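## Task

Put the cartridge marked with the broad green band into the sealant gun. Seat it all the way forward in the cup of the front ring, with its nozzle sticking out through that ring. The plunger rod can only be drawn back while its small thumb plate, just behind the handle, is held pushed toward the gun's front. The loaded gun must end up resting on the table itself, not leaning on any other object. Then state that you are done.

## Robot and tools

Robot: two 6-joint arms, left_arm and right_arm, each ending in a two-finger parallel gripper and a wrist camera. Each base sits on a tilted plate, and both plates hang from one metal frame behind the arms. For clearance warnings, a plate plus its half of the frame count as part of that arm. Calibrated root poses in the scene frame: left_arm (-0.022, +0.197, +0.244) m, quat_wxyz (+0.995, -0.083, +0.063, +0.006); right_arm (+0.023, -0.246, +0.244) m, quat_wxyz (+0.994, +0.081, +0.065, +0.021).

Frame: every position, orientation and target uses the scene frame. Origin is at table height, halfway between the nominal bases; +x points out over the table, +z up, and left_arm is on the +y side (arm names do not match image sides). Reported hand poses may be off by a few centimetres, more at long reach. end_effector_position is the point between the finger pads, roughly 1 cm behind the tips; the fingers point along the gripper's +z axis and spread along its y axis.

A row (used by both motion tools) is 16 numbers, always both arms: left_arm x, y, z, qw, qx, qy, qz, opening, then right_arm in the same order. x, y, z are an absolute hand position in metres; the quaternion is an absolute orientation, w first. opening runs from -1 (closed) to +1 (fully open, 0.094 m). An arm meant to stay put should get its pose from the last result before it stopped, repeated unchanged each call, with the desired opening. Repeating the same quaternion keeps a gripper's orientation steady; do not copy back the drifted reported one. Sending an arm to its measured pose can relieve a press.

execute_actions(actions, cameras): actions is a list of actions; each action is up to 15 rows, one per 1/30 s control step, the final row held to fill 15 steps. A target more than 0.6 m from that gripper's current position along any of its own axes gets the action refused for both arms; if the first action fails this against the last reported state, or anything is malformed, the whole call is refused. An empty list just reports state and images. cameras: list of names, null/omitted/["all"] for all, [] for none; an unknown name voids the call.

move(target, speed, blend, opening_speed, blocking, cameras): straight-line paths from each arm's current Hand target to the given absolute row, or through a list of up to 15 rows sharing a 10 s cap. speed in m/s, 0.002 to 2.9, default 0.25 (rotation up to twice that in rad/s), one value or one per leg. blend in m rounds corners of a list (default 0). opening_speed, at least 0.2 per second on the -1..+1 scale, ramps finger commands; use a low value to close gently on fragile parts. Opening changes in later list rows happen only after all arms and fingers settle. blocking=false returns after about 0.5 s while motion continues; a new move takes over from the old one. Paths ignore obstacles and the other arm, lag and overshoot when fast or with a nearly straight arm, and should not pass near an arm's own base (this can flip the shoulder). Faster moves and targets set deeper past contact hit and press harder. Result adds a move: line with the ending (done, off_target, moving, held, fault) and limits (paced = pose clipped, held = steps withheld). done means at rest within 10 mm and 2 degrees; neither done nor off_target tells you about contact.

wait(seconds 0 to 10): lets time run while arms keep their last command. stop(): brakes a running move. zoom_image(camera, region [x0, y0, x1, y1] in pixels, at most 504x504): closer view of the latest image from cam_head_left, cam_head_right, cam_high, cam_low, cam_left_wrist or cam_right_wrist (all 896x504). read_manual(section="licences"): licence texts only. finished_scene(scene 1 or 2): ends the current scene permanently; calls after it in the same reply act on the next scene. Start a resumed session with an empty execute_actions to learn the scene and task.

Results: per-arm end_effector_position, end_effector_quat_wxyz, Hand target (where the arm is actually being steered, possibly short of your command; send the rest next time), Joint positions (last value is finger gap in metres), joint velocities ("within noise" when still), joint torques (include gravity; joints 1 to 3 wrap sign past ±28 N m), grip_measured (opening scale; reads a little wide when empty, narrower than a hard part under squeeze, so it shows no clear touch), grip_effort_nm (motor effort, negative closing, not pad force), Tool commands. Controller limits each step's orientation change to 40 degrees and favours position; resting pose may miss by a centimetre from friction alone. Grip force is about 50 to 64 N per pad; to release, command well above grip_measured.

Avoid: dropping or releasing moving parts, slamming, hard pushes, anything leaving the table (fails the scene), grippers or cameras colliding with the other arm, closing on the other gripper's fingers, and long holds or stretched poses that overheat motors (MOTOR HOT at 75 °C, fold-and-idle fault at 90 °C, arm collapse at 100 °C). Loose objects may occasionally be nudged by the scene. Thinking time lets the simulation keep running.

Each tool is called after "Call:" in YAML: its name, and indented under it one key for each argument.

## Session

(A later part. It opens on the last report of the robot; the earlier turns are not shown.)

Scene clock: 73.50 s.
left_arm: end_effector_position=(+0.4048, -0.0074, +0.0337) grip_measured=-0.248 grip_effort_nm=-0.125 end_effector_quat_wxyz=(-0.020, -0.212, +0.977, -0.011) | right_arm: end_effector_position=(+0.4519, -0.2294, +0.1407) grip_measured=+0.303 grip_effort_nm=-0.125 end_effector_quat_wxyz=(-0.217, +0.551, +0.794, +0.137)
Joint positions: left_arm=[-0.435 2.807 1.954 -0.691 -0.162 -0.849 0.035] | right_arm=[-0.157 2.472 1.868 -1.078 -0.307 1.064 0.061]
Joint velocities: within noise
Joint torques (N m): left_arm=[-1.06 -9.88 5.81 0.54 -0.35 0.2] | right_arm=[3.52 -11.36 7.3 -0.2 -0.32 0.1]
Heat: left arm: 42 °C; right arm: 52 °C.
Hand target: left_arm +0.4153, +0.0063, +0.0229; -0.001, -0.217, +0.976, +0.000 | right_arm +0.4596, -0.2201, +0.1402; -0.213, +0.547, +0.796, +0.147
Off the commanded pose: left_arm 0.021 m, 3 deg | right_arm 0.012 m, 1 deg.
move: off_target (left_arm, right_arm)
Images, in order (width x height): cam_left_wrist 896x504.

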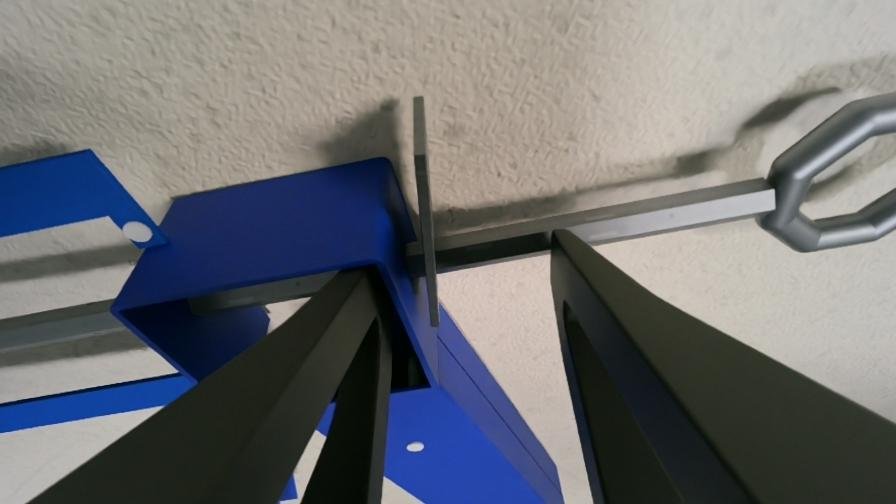

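Call:
move:
  target: [0.416,0.002,0.022,0,-0.2164,0.9763,0,-0.95,0.46,-0.22,0.14,-0.2133,0.5471,0.796,0.1466,0.3]
  speed: 0.08
  opening_speed: 0.4
  cameras: ["cam_left_wrist","cam_right_wrist","cam_high"]

Call:
zoom_image:
  camera: "cam_right_wrist"
  region: [300, 50, 600, 330]

Scene clock: 79.63 s.
left_arm: end_effector_position=(+0.4009, +0.0025, +0.0333) grip_measured=-0.902 grip_effort_nm=-0.984 end_effector_quat_wxyz=(-0.025, -0.211, +0.977, +0.009) | right_arm: end_effector_position=(+0.4519, -0.2294, +0.1407) grip_measured=+0.303 grip_effort_nm=-0.129 end_effector_quat_wxyz=(-0.217, +0.551, +0.794, +0.137)
Joint positions: left_arm=[-0.429 2.807 1.954 -0.721 -0.188 -0.848 0.005] | right_arm=[-0.157 2.472 1.868 -1.078 -0.307 1.064 0.061]
Joint velocities: within noise
Joint torques (N m): left_arm=[-2.14 -9.42 7.04 0.69 -0.14 0.13] | right_arm=[3.52 -11.36 7.32 -0.21 -0.32 0.1]
Heat: left arm: 43 °C; right arm: 53 °C.
Hand target: left_arm +0.4154, +0.0025, +0.0232; +0.000, -0.217, +0.976, +0.000 | right_arm +0.4596, -0.2201, +0.1402; -0.213, +0.547, +0.796, +0.147
Off the commanded pose: left_arm 0.019 m, 3 deg | right_arm 0.012 m, 1 deg.
move: off_target (left_arm, right_arm)
Images, in order (width x height): cam_high 896x504, cam_left_wrist 896x504, cam_right_wrist 896x504.

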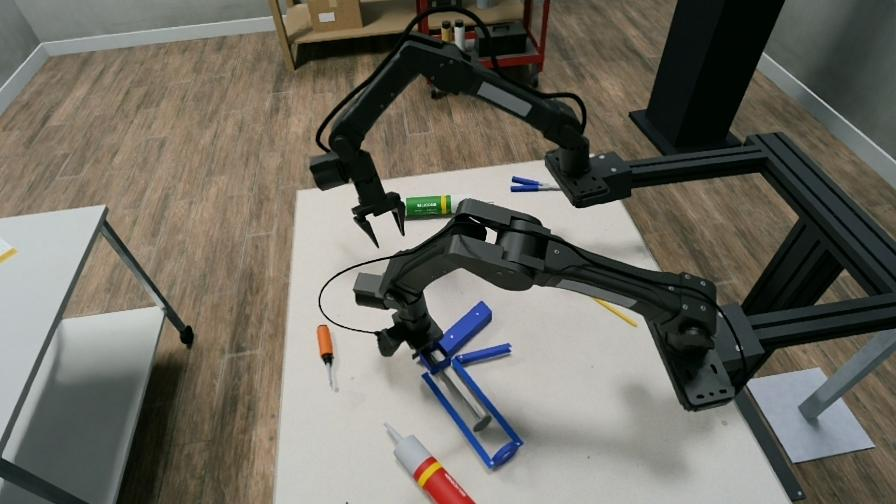

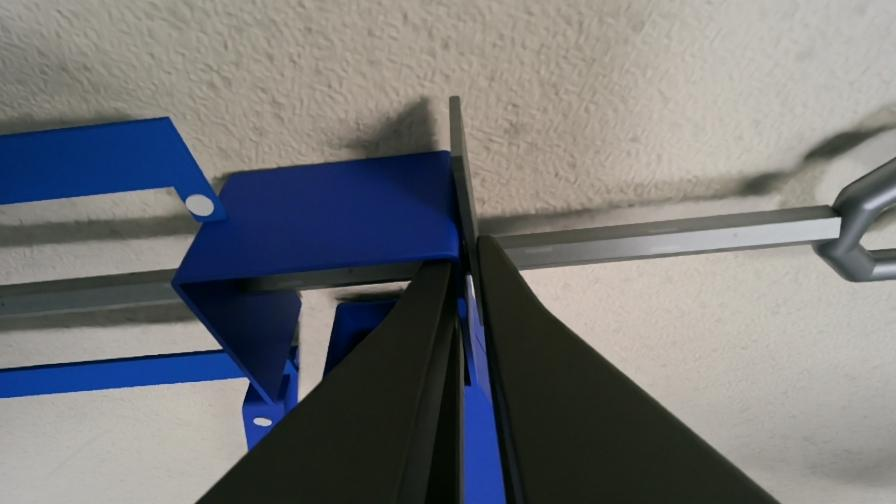

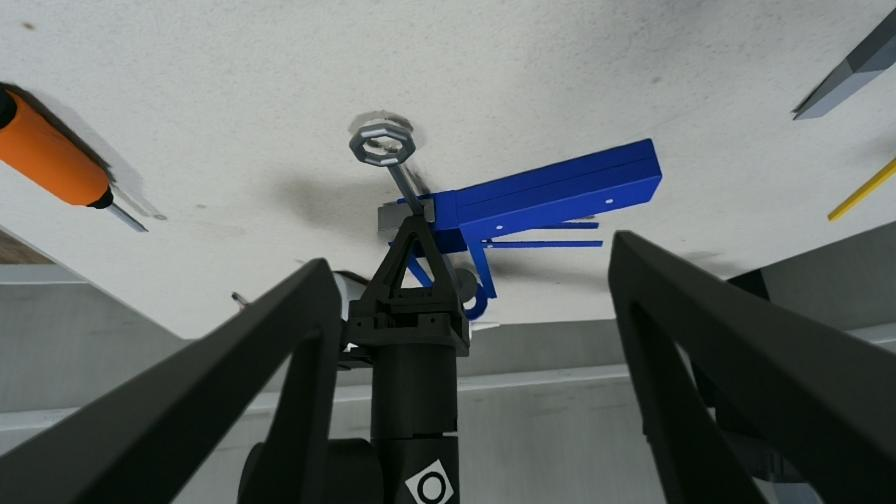

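Scaled by 1.680 from the camera's 896x504 image, which has a finer 1280x720 frame.

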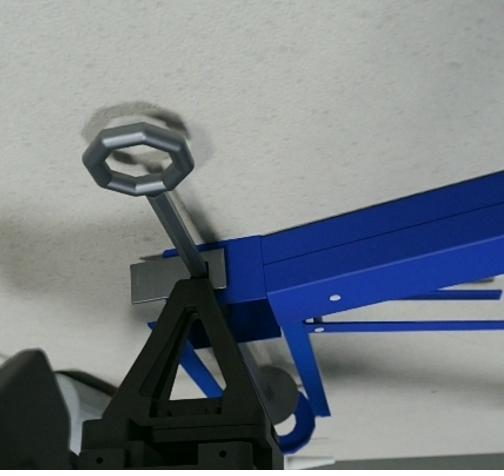

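Call:
move:
  target: [0.416,0.002,0.022,0,-0.2164,0.9763,0,-0.95,0.474,-0.146,0.088,-0.2171,0.526,0.8101,0.1409,0.1]
  speed: 0.15
  cameras: ["cam_left_wrist","cam_right_wrist"]

Scene clock: 87.70 s.
left_arm: end_effector_position=(+0.4009, +0.0025, +0.0333) grip_measured=-0.903 grip_effort_nm=-1.033 end_effector_quat_wxyz=(-0.025, -0.211, +0.977, +0.009) | right_arm: end_effector_position=(+0.4678, -0.1530, +0.0891) grip_measured=+0.103 grip_effort_nm=-0.129 end_effector_quat_wxyz=(-0.220, +0.526, +0.811, +0.132)
Joint positions: left_arm=[-0.429 2.807 1.954 -0.721 -0.188 -0.848 0.005] | right_arm=[-0.006 2.68 2.016 -0.996 -0.309 1.16 0.052]
Joint velocities: within noise
Joint torques (N m): left_arm=[-2.07 -9.43 6.99 0.69 -0.13 0.15] | right_arm=[3.19 -11.85 7.2 -0.1 -0.33 0.18]
Heat: left arm: 43 °C; right arm: 53 °C.
Hand target: left_arm +0.4154, +0.0025, +0.0232; +0.000, -0.217, +0.976, +0.000 | right_arm +0.4739, -0.1460, +0.0882; -0.217, +0.526, +0.810, +0.141
Off the commanded pose: left_arm 0.019 m, 3 deg | right_arm 0.009 m, 1 deg.
move: off_target (left_arm)
Images, in order (width x height): cam_left_wrist 896x504, cam_right_wrist 896x504.

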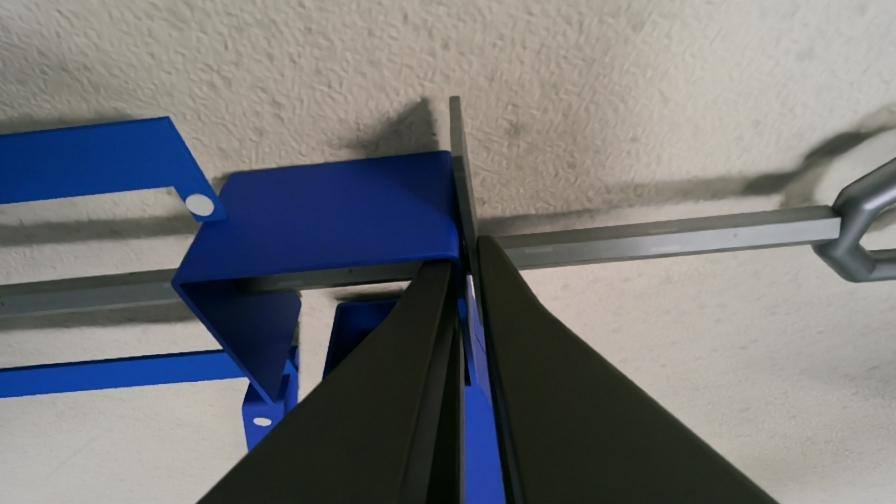

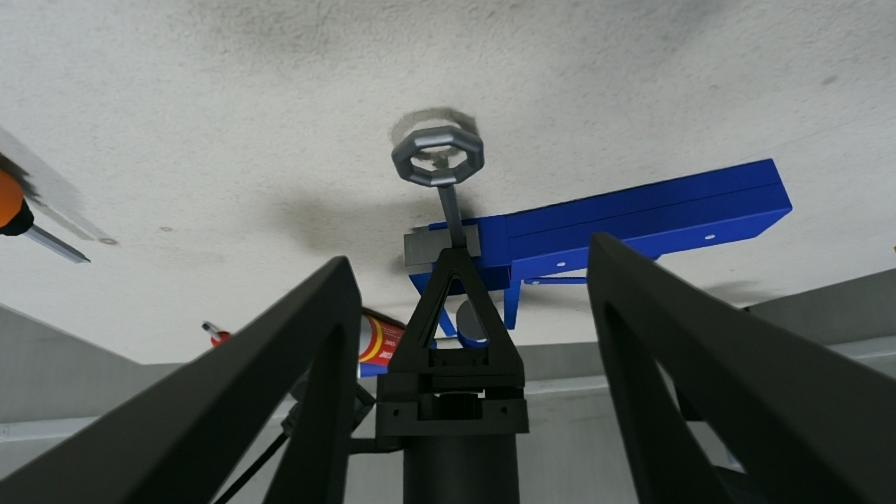

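Call:
move:
  target: [0.416,0.002,0.022,0,-0.2164,0.9763,0,-0.95,0.461,-0.105,0.028,-0.2171,0.526,0.8101,0.1409,0.1]
  speed: 0.1
  cameras: ["cam_left_wrist","cam_right_wrist"]

Scene clock: 93.20 s.
left_arm: end_effector_position=(+0.4009, +0.0025, +0.0333) grip_measured=-0.903 grip_effort_nm=-1.033 end_effector_quat_wxyz=(-0.025, -0.211, +0.977, +0.009) | right_arm: end_effector_position=(+0.4559, -0.1158, +0.0284) grip_measured=+0.103 grip_effort_nm=-0.129 end_effector_quat_wxyz=(-0.220, +0.529, +0.809, +0.130)
Joint positions: left_arm=[-0.429 2.807 1.954 -0.721 -0.188 -0.848 0.005] | right_arm=[0.052 2.823 2.016 -0.834 -0.311 1.228 0.052]
Joint velocities: within noise
Joint torques (N m): left_arm=[-2.18 -9.33 6.91 0.71 -0.16 0.12] | right_arm=[3.99 -12.16 6.38 -0.01 -0.32 0.09]
Heat: left arm: 43 °C; right arm: 53 °C.
Hand target: left_arm +0.4154, +0.0025, +0.0232; +0.000, -0.217, +0.976, +0.000 | right_arm +0.4607, -0.1051, +0.0283; -0.217, +0.526, +0.810, +0.141
Off the commanded pose: left_arm 0.019 m, 3 deg | right_arm 0.012 m, 1 deg.
move: off_target (left_arm, right_arm)
Images, in order (width x height): cam_left_wrist 896x504, cam_right_wrist 896x504.

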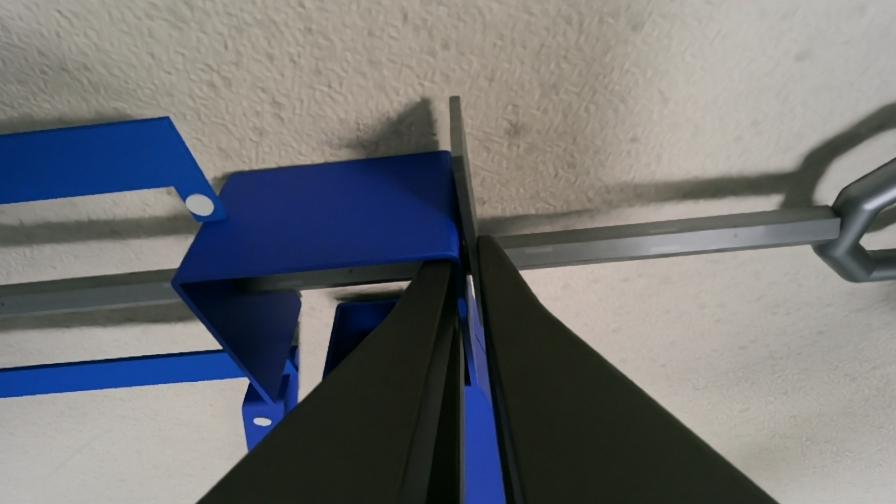

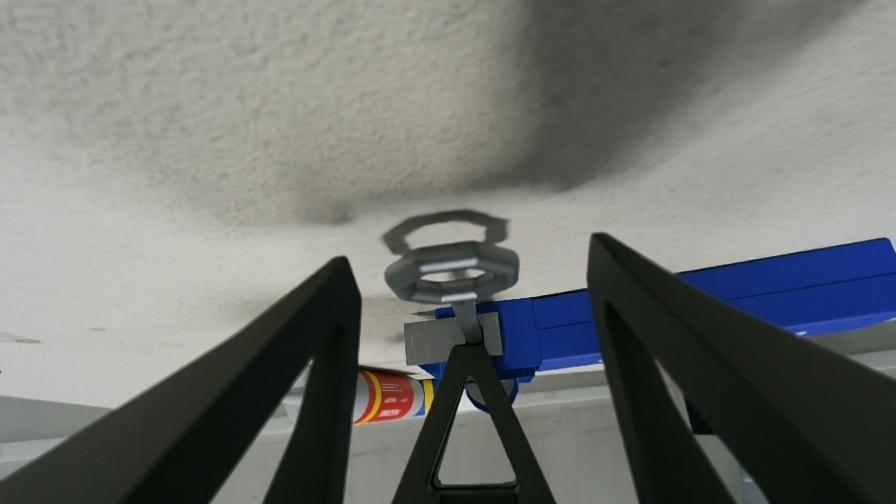

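Call:
move:
  target: [0.416,0.002,0.022,0,-0.2164,0.9763,0,-0.95,0.454,-0.084,0.02,-0.2171,0.526,0.8101,0.1409,0.1]
  speed: 0.08
  cameras: ["cam_left_wrist","cam_right_wrist"]

Scene clock: 103.03 s.
left_arm: end_effector_position=(+0.4009, +0.0025, +0.0333) grip_measured=-0.903 grip_effort_nm=-1.028 end_effector_quat_wxyz=(-0.025, -0.211, +0.977, +0.009) | right_arm: end_effector_position=(+0.4591, -0.0934, +0.0258) grip_measured=+0.103 grip_effort_nm=-0.129 end_effector_quat_wxyz=(-0.210, +0.528, +0.811, +0.139)
Joint positions: left_arm=[-0.429 2.807 1.954 -0.721 -0.188 -0.848 0.005] | right_arm=[0.095 2.834 2.016 -0.784 -0.314 1.272 0.052]
Joint velocities: within noise
Joint torques (N m): left_arm=[-2.15 -9.39 6.9 0.72 -0.11 0.11] | right_arm=[3.9 -11.84 4.66 0.13 -0.32 0.1]
Heat: left arm: 44 °C; right arm: 51 °C.
Hand target: left_arm +0.4154, +0.0025, +0.0232; +0.000, -0.217, +0.976, +0.000 | right_arm +0.4538, -0.0842, +0.0203; -0.217, +0.526, +0.810, +0.141
Off the commanded pose: left_arm 0.019 m, 3 deg | right_arm 0.012 m, 1 deg.
move: off_target (left_arm, right_arm)
Images, in order (width x height): cam_left_wrist 896x504, cam_right_wrist 896x504.

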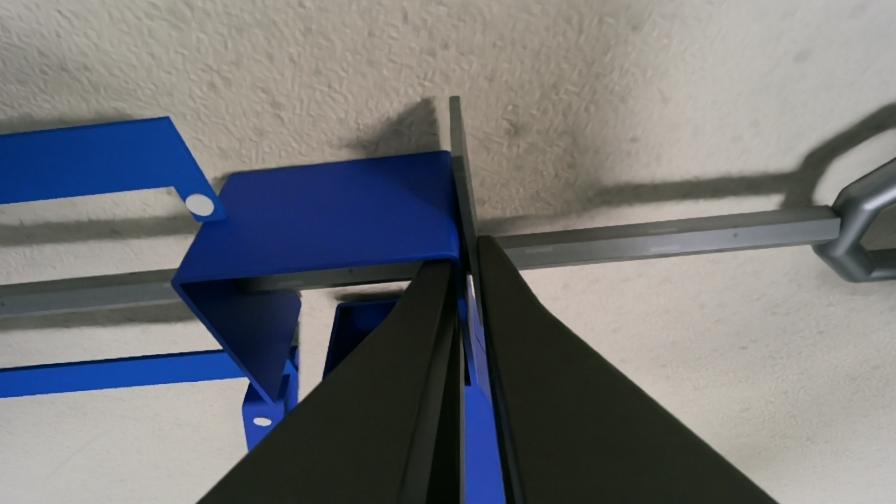

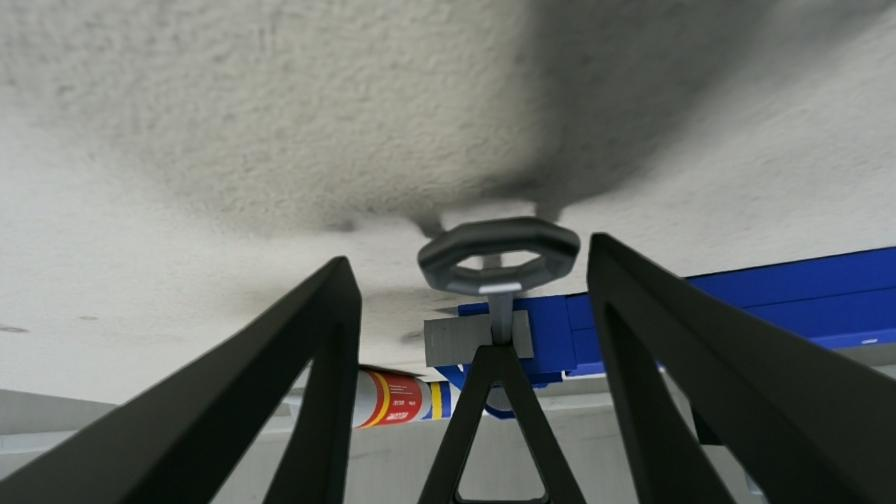

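Call:
move:
  target: [0.416,0.002,0.022,0,-0.2164,0.9763,0,-0.95,0.445,-0.078,0.015,-0.2171,0.526,0.8101,0.1409,0.1]
  speed: 0.08
  cameras: ["cam_right_wrist"]

Scene clock: 107.70 s.
left_arm: end_effector_position=(+0.4009, +0.0025, +0.0333) grip_measured=-0.903 grip_effort_nm=-1.033 end_effector_quat_wxyz=(-0.025, -0.211, +0.977, +0.009) | right_arm: end_effector_position=(+0.4483, -0.0891, +0.0166) grip_measured=+0.103 grip_effort_nm=-0.125 end_effector_quat_wxyz=(-0.213, +0.530, +0.809, +0.136)
Joint positions: left_arm=[-0.429 2.807 1.954 -0.721 -0.188 -0.848 0.005] | right_arm=[0.104 2.834 1.963 -0.733 -0.314 1.286 0.052]
Joint velocities: within noise
Joint torques (N m): left_arm=[-2.15 -9.43 7.01 0.7 -0.13 0.17] | right_arm=[4.27 -12.42 4.26 0.08 -0.33 0.11]
Heat: left arm: 44 °C; right arm: 50 °C.
Hand target: left_arm +0.4154, +0.0025, +0.0232; +0.000, -0.217, +0.976, +0.000 | right_arm +0.4449, -0.0781, +0.0152; -0.217, +0.526, +0.810, +0.141
Off the commanded pose: left_arm 0.019 m, 3 deg | right_arm 0.012 m, 1 deg.
move: off_target (left_arm, right_arm)
Images, in order (width x height): cam_right_wrist 896x504.

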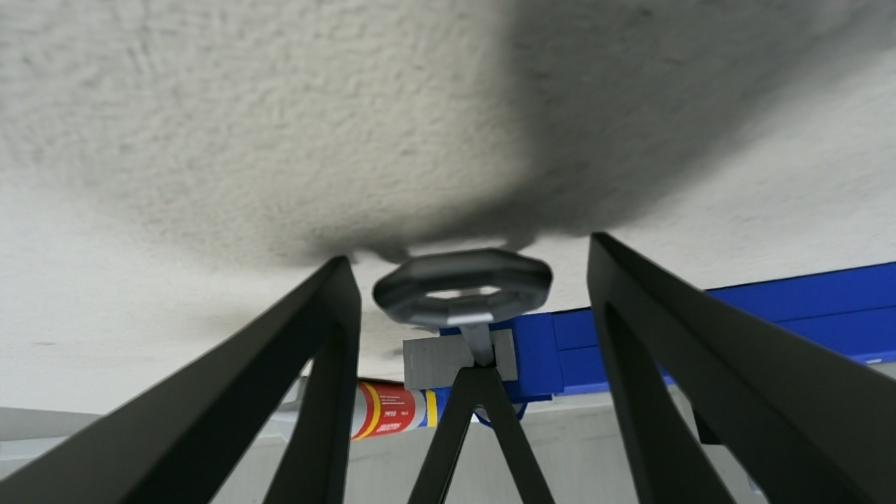

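Call:
move:
  target: [0.416,0.002,0.022,0,-0.2164,0.9763,0,-0.95,0.447,-0.08,0.018,-0.2171,0.526,0.8101,0.1409,-0.45]
  speed: 0.05
  opening_speed: 0.5
  cameras: ["cam_right_wrist","cam_left_wrist"]

Scene clock: 111.93 s.
left_arm: end_effector_position=(+0.4009, +0.0025, +0.0333) grip_measured=-0.904 grip_effort_nm=-1.033 end_effector_quat_wxyz=(-0.025, -0.211, +0.977, +0.009) | right_arm: end_effector_position=(+0.4489, -0.0890, +0.0165) grip_measured=-0.258 grip_effort_nm=-0.999 end_effector_quat_wxyz=(-0.212, +0.530, +0.809, +0.137)
Joint positions: left_arm=[-0.429 2.807 1.954 -0.721 -0.188 -0.848 0.005] | right_arm=[0.104 2.834 1.963 -0.731 -0.314 1.286 0.035]
Joint velocities: within noise
Joint torques (N m): left_arm=[-2.22 -9.36 7.09 0.72 -0.13 0.14] | right_arm=[3.93 -12.71 4.79 -0.08 -0.32 0.08]
Heat: left arm: 44 °C; right arm: 50 °C.
Hand target: left_arm +0.4154, +0.0025, +0.0232; +0.000, -0.217, +0.976, +0.000 | right_arm +0.4470, -0.0800, +0.0181; -0.217, +0.526, +0.810, +0.141
Off the commanded pose: left_arm 0.019 m, 3 deg | right_arm 0.009 m, 1 deg.
move: off_target (left_arm)
Images, in order (width x height): cam_left_wrist 896x504, cam_right_wrist 896x504.

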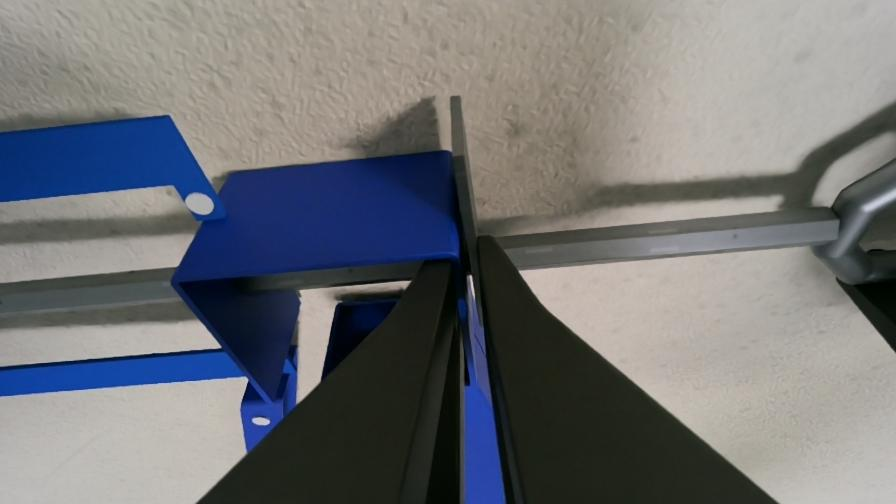

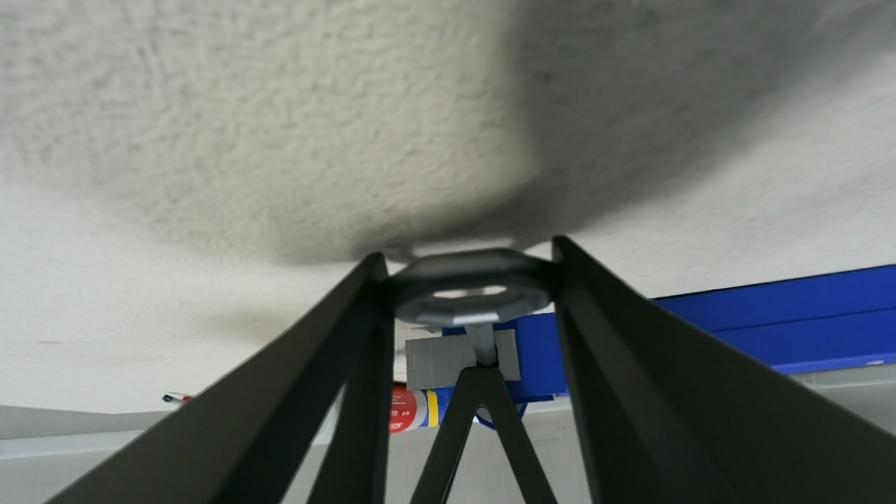

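Call:
move:
  target: [0.413,0.009,0.022,0,-0.2164,0.9763,0,-0.95,0.472,-0.135,0.019,-0.2171,0.526,0.8101,0.1409,-0.45]
  speed: 0.05
  cameras: ["cam_right_wrist","cam_left_wrist"]

Scene clock: 115.87 s.
left_arm: end_effector_position=(+0.4164, -0.0158, +0.0336) grip_measured=-0.908 grip_effort_nm=-1.028 end_effector_quat_wxyz=(-0.007, -0.215, +0.976, -0.041) | right_arm: end_effector_position=(+0.4650, -0.1128, +0.0167) grip_measured=-0.259 grip_effort_nm=-1.004 end_effector_quat_wxyz=(-0.226, +0.522, +0.808, +0.154)
Joint positions: left_arm=[-0.429 2.807 1.954 -0.634 -0.128 -0.841 0.004] | right_arm=[0.036 2.889 2.099 -0.841 -0.355 1.198 0.035]
Joint velocities: within noise
Joint torques (N m): left_arm=[-1.26 -10.88 3.45 0.26 -0.61 0.19] | right_arm=[-0.31 -13.56 7.92 -0.62 0.08 -0.28]
Heat: left arm: 44 °C; right arm: 50 °C.
Hand target: left_arm +0.4127, +0.0085, +0.0228; -0.001, -0.216, +0.976, +0.000 | right_arm +0.4715, -0.1347, +0.0191; -0.216, +0.527, +0.810, +0.142
Off the commanded pose: left_arm 0.028 m, 5 deg | right_arm 0.023 m, 2 deg.
move: off_target (left_arm, right_arm)
Images, in order (width x height): cam_left_wrist 896x504, cam_right_wrist 896x504.

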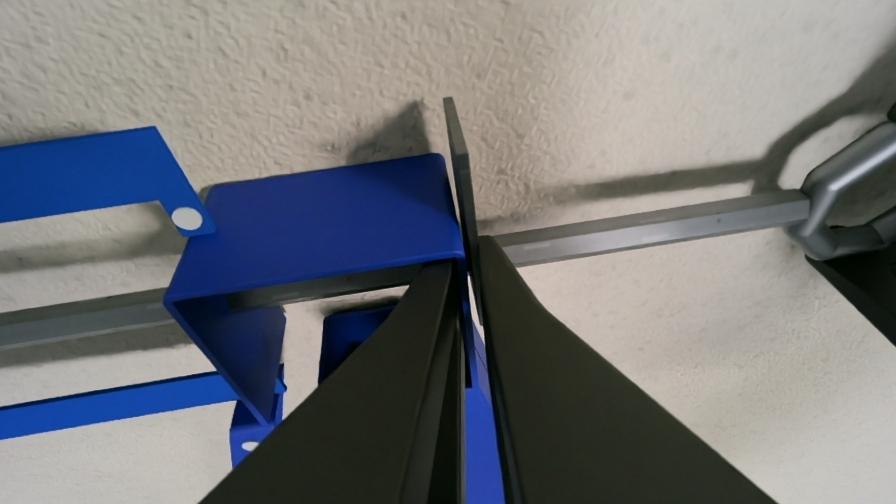

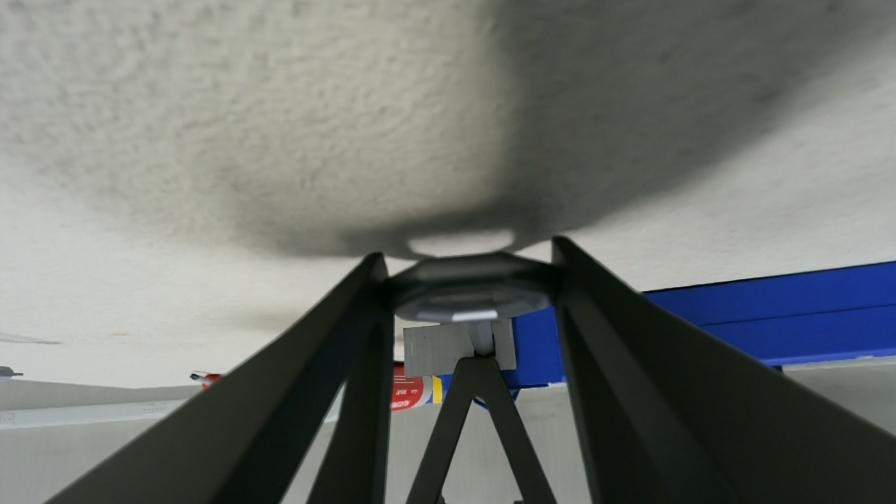

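Call:
zoom_image:
  camera: "cam_left_wrist"
  region: [350, 80, 600, 400]

Call:
zoom_image:
  camera: "cam_right_wrist"
  region: [380, 240, 620, 430]

Scaled by 1.575 from the camera's 896x504 image, which has a finer 1280x720 frame.

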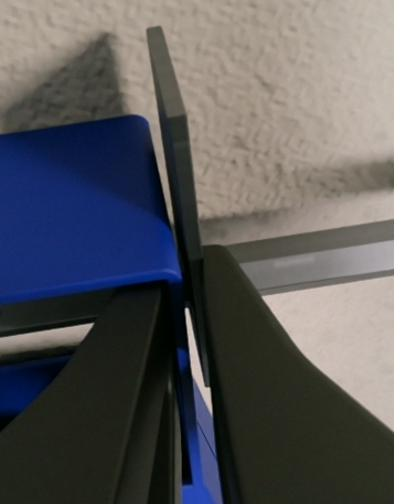

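Scaled by 2.100 from the camera's 896x504 image, which has a finer 1280x720 frame.

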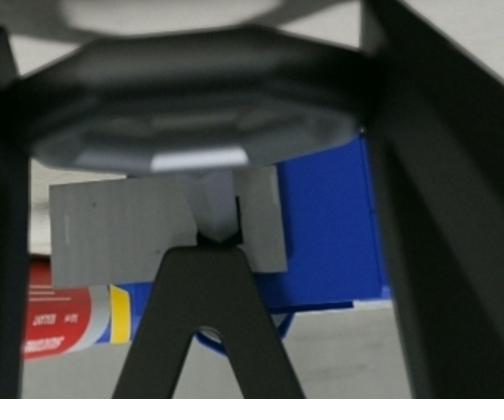

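Call:
move:
  target:
    - [0.416,0.0,0.024,0,-0.2164,0.9763,0,-0.95,0.460,-0.102,0.019,-0.2171,0.526,0.8101,0.1409,-0.45]
    - [0.424,0.0,0.026,0,-0.2164,0.9763,0,-0.65,0.460,-0.102,0.019,-0.2171,0.526,0.8101,0.1409,-0.45]
  speed: 0.05
  opening_speed: 1
  cameras: ["cam_right_wrist","cam_left_wrist"]

Call:
zoom_image:
  camera: "cam_left_wrist"
  region: [350, 80, 600, 400]

Scene clock: 124.47 s.
left_arm: end_effector_position=(+0.4175, -0.0125, +0.0352) grip_measured=-0.653 grip_effort_nm=0.159 end_effector_quat_wxyz=(-0.013, -0.212, +0.977, -0.025) | right_arm: end_effector_position=(+0.4615, -0.1051, +0.0148) grip_measured=-0.259 grip_effort_nm=-1.009 end_effector_quat_wxyz=(-0.225, +0.530, +0.804, +0.150)
Joint positions: left_arm=[-0.429 2.827 2.008 -0.696 -0.148 -0.84 0.016] | right_arm=[0.054 2.882 2.071 -0.81 -0.35 1.237 0.035]
Joint velocities: within noise
Joint torques (N m): left_arm=[-2.09 -9.74 7.87 0.2 -0.47 0.05] | right_arm=[4.11 -14.79 3.37 -0.12 -0.01 0.04]
Heat: left arm: 45 °C; right arm: 52 °C.
Hand target: left_arm +0.4235, +0.0001, +0.0266; +0.000, -0.216, +0.976, -0.001 | right_arm +0.4600, -0.1020, +0.0190; -0.218, +0.526, +0.810, +0.141
Off the commanded pose: left_arm 0.017 m, 3 deg | right_arm 0.005 m, 2 deg.
move: off_target (left_arm); target 2's new opening was sent with left_arm's hand 0.017 m and 3 deg from that target
Images, in order (width x height): cam_left_wrist 896x504, cam_right_wrist 896x504.

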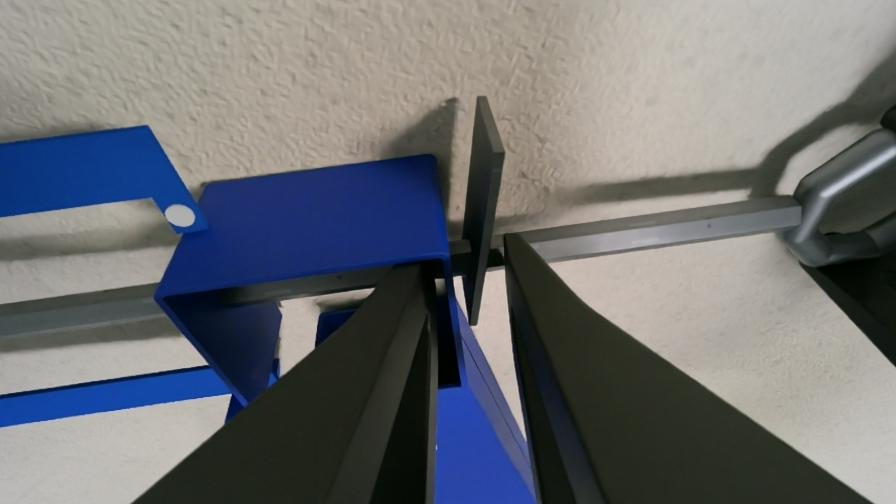

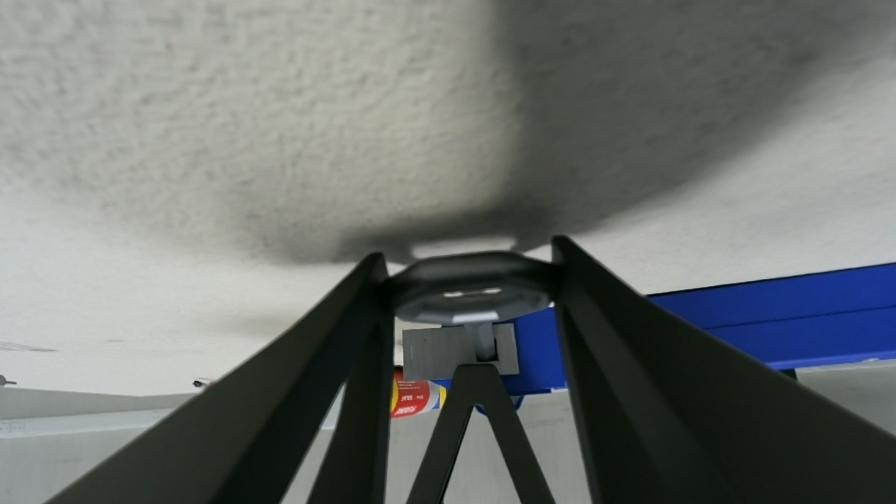

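Scaled by 1.575 from the camera's 896x504 image, which has a finer 1280x720 frame.

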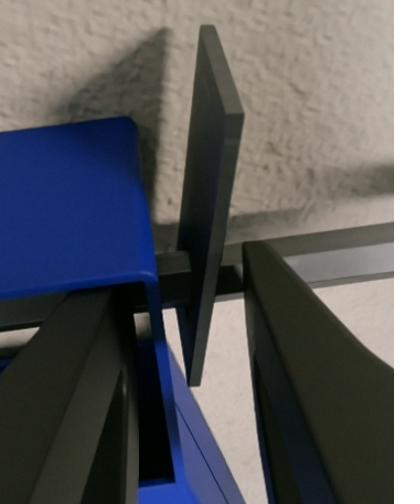

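Call:
move:
  target: [0.434,0.006,0.024,0,-0.2164,0.9763,0,-0.6,0.460,-0.102,0.019,-0.2171,0.526,0.8101,0.1409,-0.45]
  speed: 0.05
  cameras: ["cam_left_wrist"]

Scene clock: 127.77 s.
left_arm: end_effector_position=(+0.4181, -0.0121, +0.0354) grip_measured=-0.603 grip_effort_nm=0.154 end_effector_quat_wxyz=(-0.023, -0.208, +0.978, -0.020) | right_arm: end_effector_position=(+0.4616, -0.1051, +0.0148) grip_measured=-0.259 grip_effort_nm=-1.009 end_effector_quat_wxyz=(-0.225, +0.531, +0.803, +0.150)
Joint positions: left_arm=[-0.427 2.849 2.061 -0.747 -0.144 -0.833 0.019] | right_arm=[0.054 2.882 2.071 -0.81 -0.35 1.239 0.035]
Joint velocities: within noise
Joint torques (N m): left_arm=[-0.73 -9.57 8.5 0.38 -0.5 0.19] | right_arm=[4.12 -14.83 3.37 -0.11 0.02 0.06]
Heat: left arm: 44 °C; right arm: 54 °C.
Hand target: left_arm +0.4328, +0.0064, +0.0252; +0.000, -0.217, +0.976, -0.001 | right_arm +0.4600, -0.1020, +0.0190; -0.218, +0.526, +0.810, +0.141
Off the commanded pose: left_arm 0.027 m, 4 deg | right_arm 0.005 m, 2 deg.
move: off_target (left_arm)
Images, in order (width x height): cam_left_wrist 896x504.

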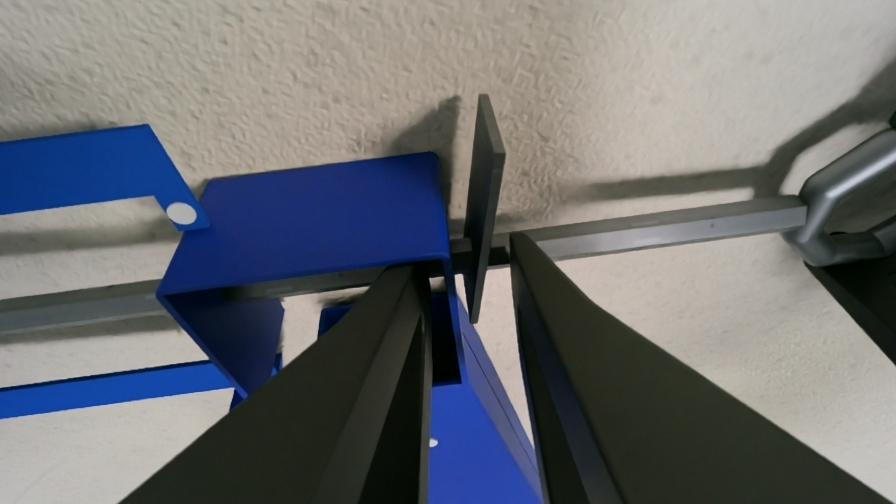

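Call:
move:
  target: [0.430,0.002,0.024,0,-0.2164,0.9763,0,-1.0,0.460,-0.102,0.019,-0.2171,0.526,0.8101,0.1409,-0.45]
  speed: 0.05
  opening_speed: 0.4
  cameras: ["cam_left_wrist"]

Call:
zoom_image:
  camera: "cam_left_wrist"
  region: [350, 80, 600, 400]

Scene clock: 137.97 s.
left_arm: end_effector_position=(+0.4171, -0.0102, +0.0351) grip_measured=-0.909 grip_effort_nm=-1.009 end_effector_quat_wxyz=(-0.024, -0.208, +0.978, -0.016) | right_arm: end_effector_position=(+0.4617, -0.1047, +0.0148) grip_measured=-0.259 grip_effort_nm=-1.004 end_effector_quat_wxyz=(-0.225, +0.532, +0.803, +0.150)
Joint positions: left_arm=[-0.426 2.849 2.061 -0.754 -0.148 -0.832 0.004] | right_arm=[0.055 2.882 2.071 -0.809 -0.35 1.241 0.035]
Joint velocities: within noise
Joint torques (N m): left_arm=[-1.8 -9.7 7.34 0.49 -0.45 0.08] | right_arm=[4.05 -14.79 3.37 -0.09 0 0.03]
Heat: left arm: 43 °C; right arm: 58 °C.
Hand target: left_arm +0.4290, +0.0023, +0.0248; +0.000, -0.216, +0.976, +0.000 | right_arm +0.4600, -0.1021, +0.0190; -0.218, +0.526, +0.810, +0.141
Off the commanded pose: left_arm 0.021 m, 3 deg | right_arm 0.005 m, 2 deg.
move: off_target (left_arm)
Images, in order (width x height): cam_left_wrist 896x504.

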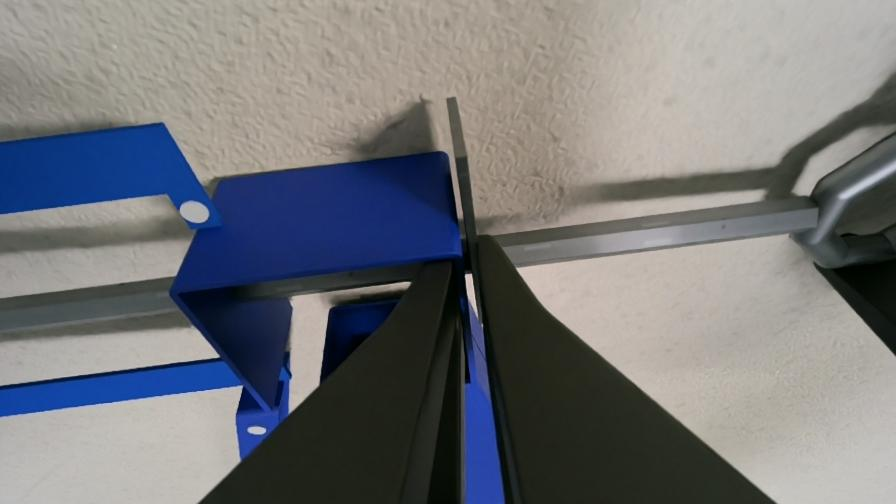

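Scaled by 1.575 from the camera's 896x504 image, which has a finer 1280x720 frame.

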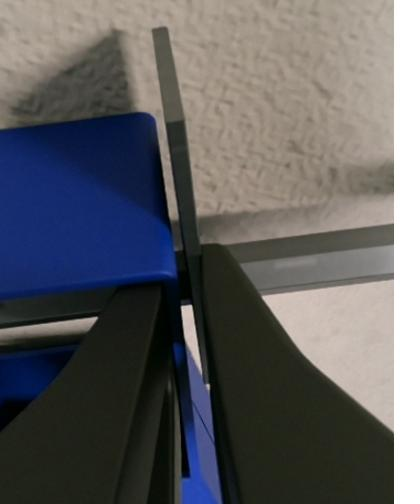

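Call:
move:
  target: [0.412,0.034,0.024,0,-0.2164,0.9763,0,-1.0,0.480,-0.150,0.022,-0.2171,0.526,0.8101,0.1409,-0.45]
  speed: 0.05
  cameras: ["cam_left_wrist","cam_right_wrist"]

Call:
zoom_image:
  camera: "cam_left_wrist"
  region: [350, 80, 600, 400]

Scene clock: 145.97 s.
left_arm: end_effector_position=(+0.4146, -0.0073, +0.0330) grip_measured=-0.911 grip_effort_nm=-1.028 end_effector_quat_wxyz=(-0.006, -0.208, +0.977, -0.054) | right_arm: end_effector_position=(+0.4744, -0.1321, +0.0160) grip_measured=-0.259 grip_effort_nm=-1.009 end_effector_quat_wxyz=(-0.223, +0.527, +0.806, +0.153)
Joint positions: left_arm=[-0.406 2.771 1.878 -0.574 -0.106 -0.802 0.004] | right_arm=[-0.002 2.913 2.17 -0.895 -0.348 1.169 0.035]
Joint velocities: within noise
Joint torques (N m): left_arm=[0.8 -11.99 2.22 0.15 -0.76 0.26] | right_arm=[0.46 -13.91 8.24 -0.72 0.06 -0.28]
Heat: left arm: 43 °C; right arm: 60 °C.
Hand target: left_arm +0.4112, +0.0323, +0.0246; -0.003, -0.215, +0.977, -0.001 | right_arm +0.4796, -0.1498, +0.0220; -0.216, +0.527, +0.810, +0.142
Off the commanded pose: left_arm 0.042 m, 6 deg | right_arm 0.020 m, 2 deg.
move: off_target (left_arm, right_arm)
Images, in order (width x height): cam_left_wrist 896x504, cam_right_wrist 896x504.

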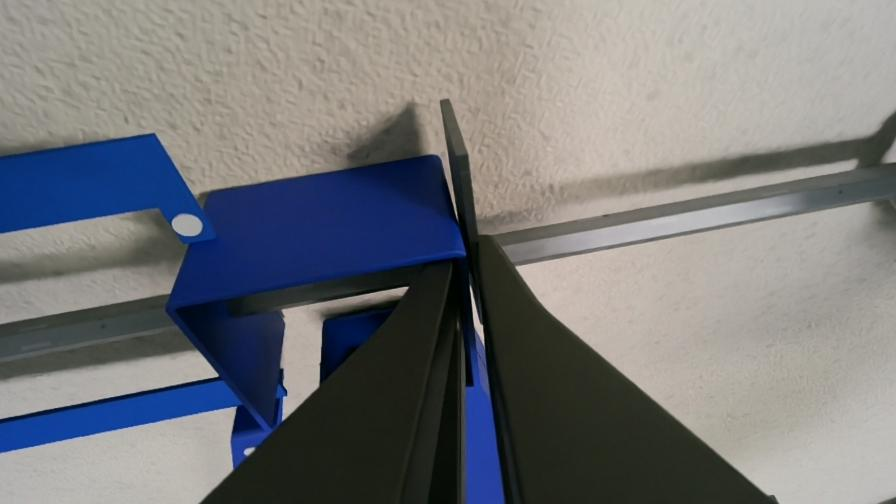

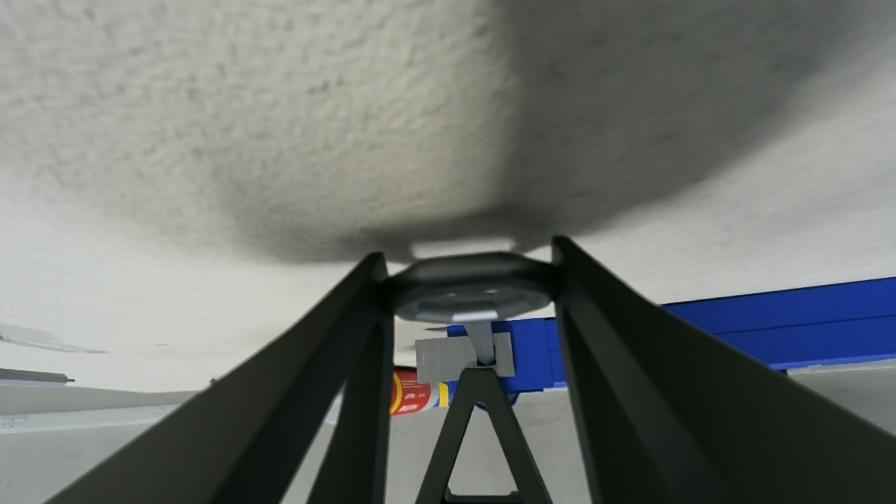

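Scaled by 1.575 from the camera's 896x504 image, which has a finer 1280x720 frame.

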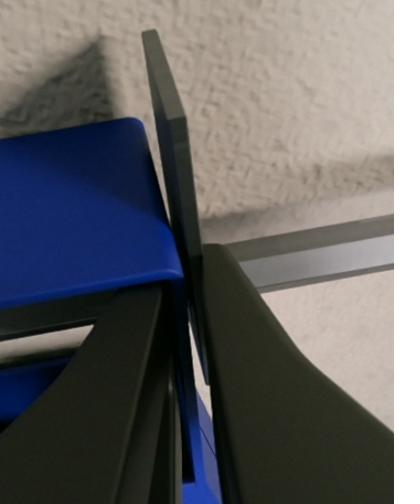

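Call:
move:
  target: [0.412,0.034,0.024,0,-0.2164,0.9763,0,-1.0,0.512,-0.215,0.022,-0.2171,0.526,0.8101,0.1409,-0.45]
  speed: 0.05
  cameras: ["cam_left_wrist","cam_right_wrist","cam_head_right"]

Scene clock: 152.17 s.
left_arm: end_effector_position=(+0.4229, -0.0091, +0.0363) grip_measured=-0.911 grip_effort_nm=-1.038 end_effector_quat_wxyz=(+0.006, -0.211, +0.975, -0.064) | right_arm: end_effector_position=(+0.5111, -0.1984, +0.0190) grip_measured=-0.259 grip_effort_nm=-1.009 end_effector_quat_wxyz=(-0.209, +0.524, +0.811, +0.154)
Joint positions: left_arm=[-0.403 2.764 1.878 -0.549 -0.103 -0.8 0.004] | right_arm=[-0.123 3.133 2.714 -1.239 -0.325 1.034 0.035]
Joint velocities: within noise
Joint torques (N m): left_arm=[0.54 -11.48 2.33 0 -0.81 0.28] | right_arm=[0.36 -13.14 10.13 -0.74 -0.03 -0.13]
Heat: left arm: 44 °C; right arm: 58 °C.
Hand target: left_arm +0.4117, +0.0318, +0.0248; -0.002, -0.215, +0.977, -0.002 | right_arm +0.5113, -0.2147, +0.0221; -0.206, +0.529, +0.810, +0.146
Off the commanded pose: left_arm 0.046 m, 7 deg | right_arm 0.017 m, 2 deg.
joint sent to its limit (right arm) — joint 2 (shoulder), upper limit. The joint targets still meet the commanded pose.
move: off_target (left_arm, right_arm)
Images, in order (width x height): cam_head_right 896x504, cam_left_wrist 896x504, cam_right_wrist 896x504.

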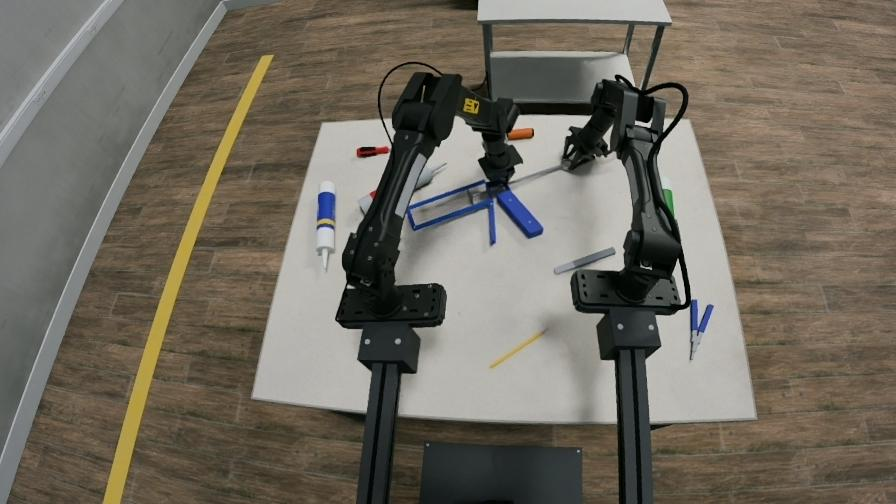

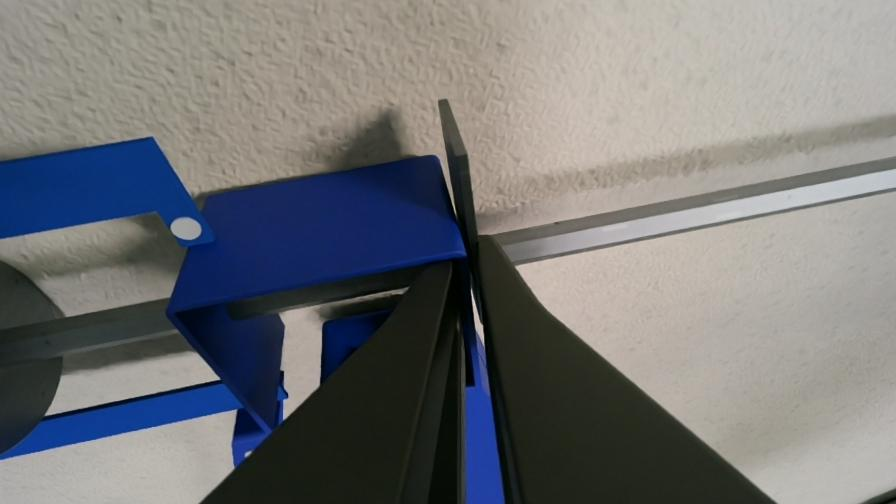

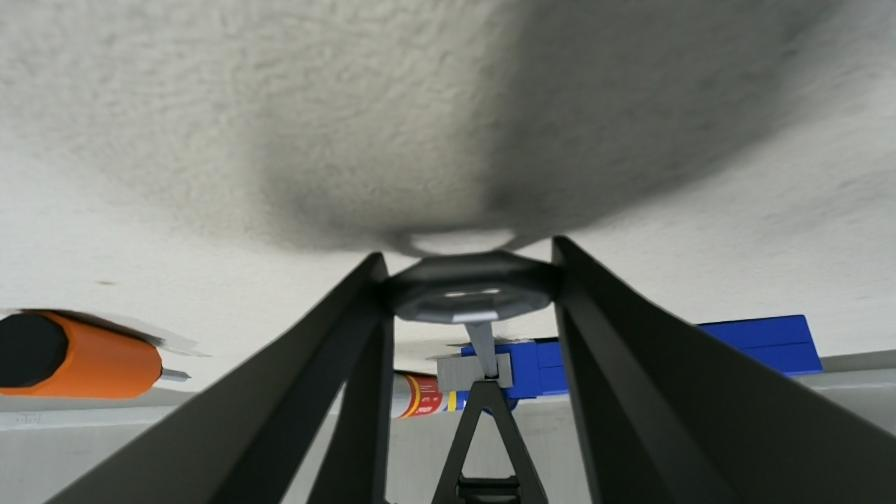

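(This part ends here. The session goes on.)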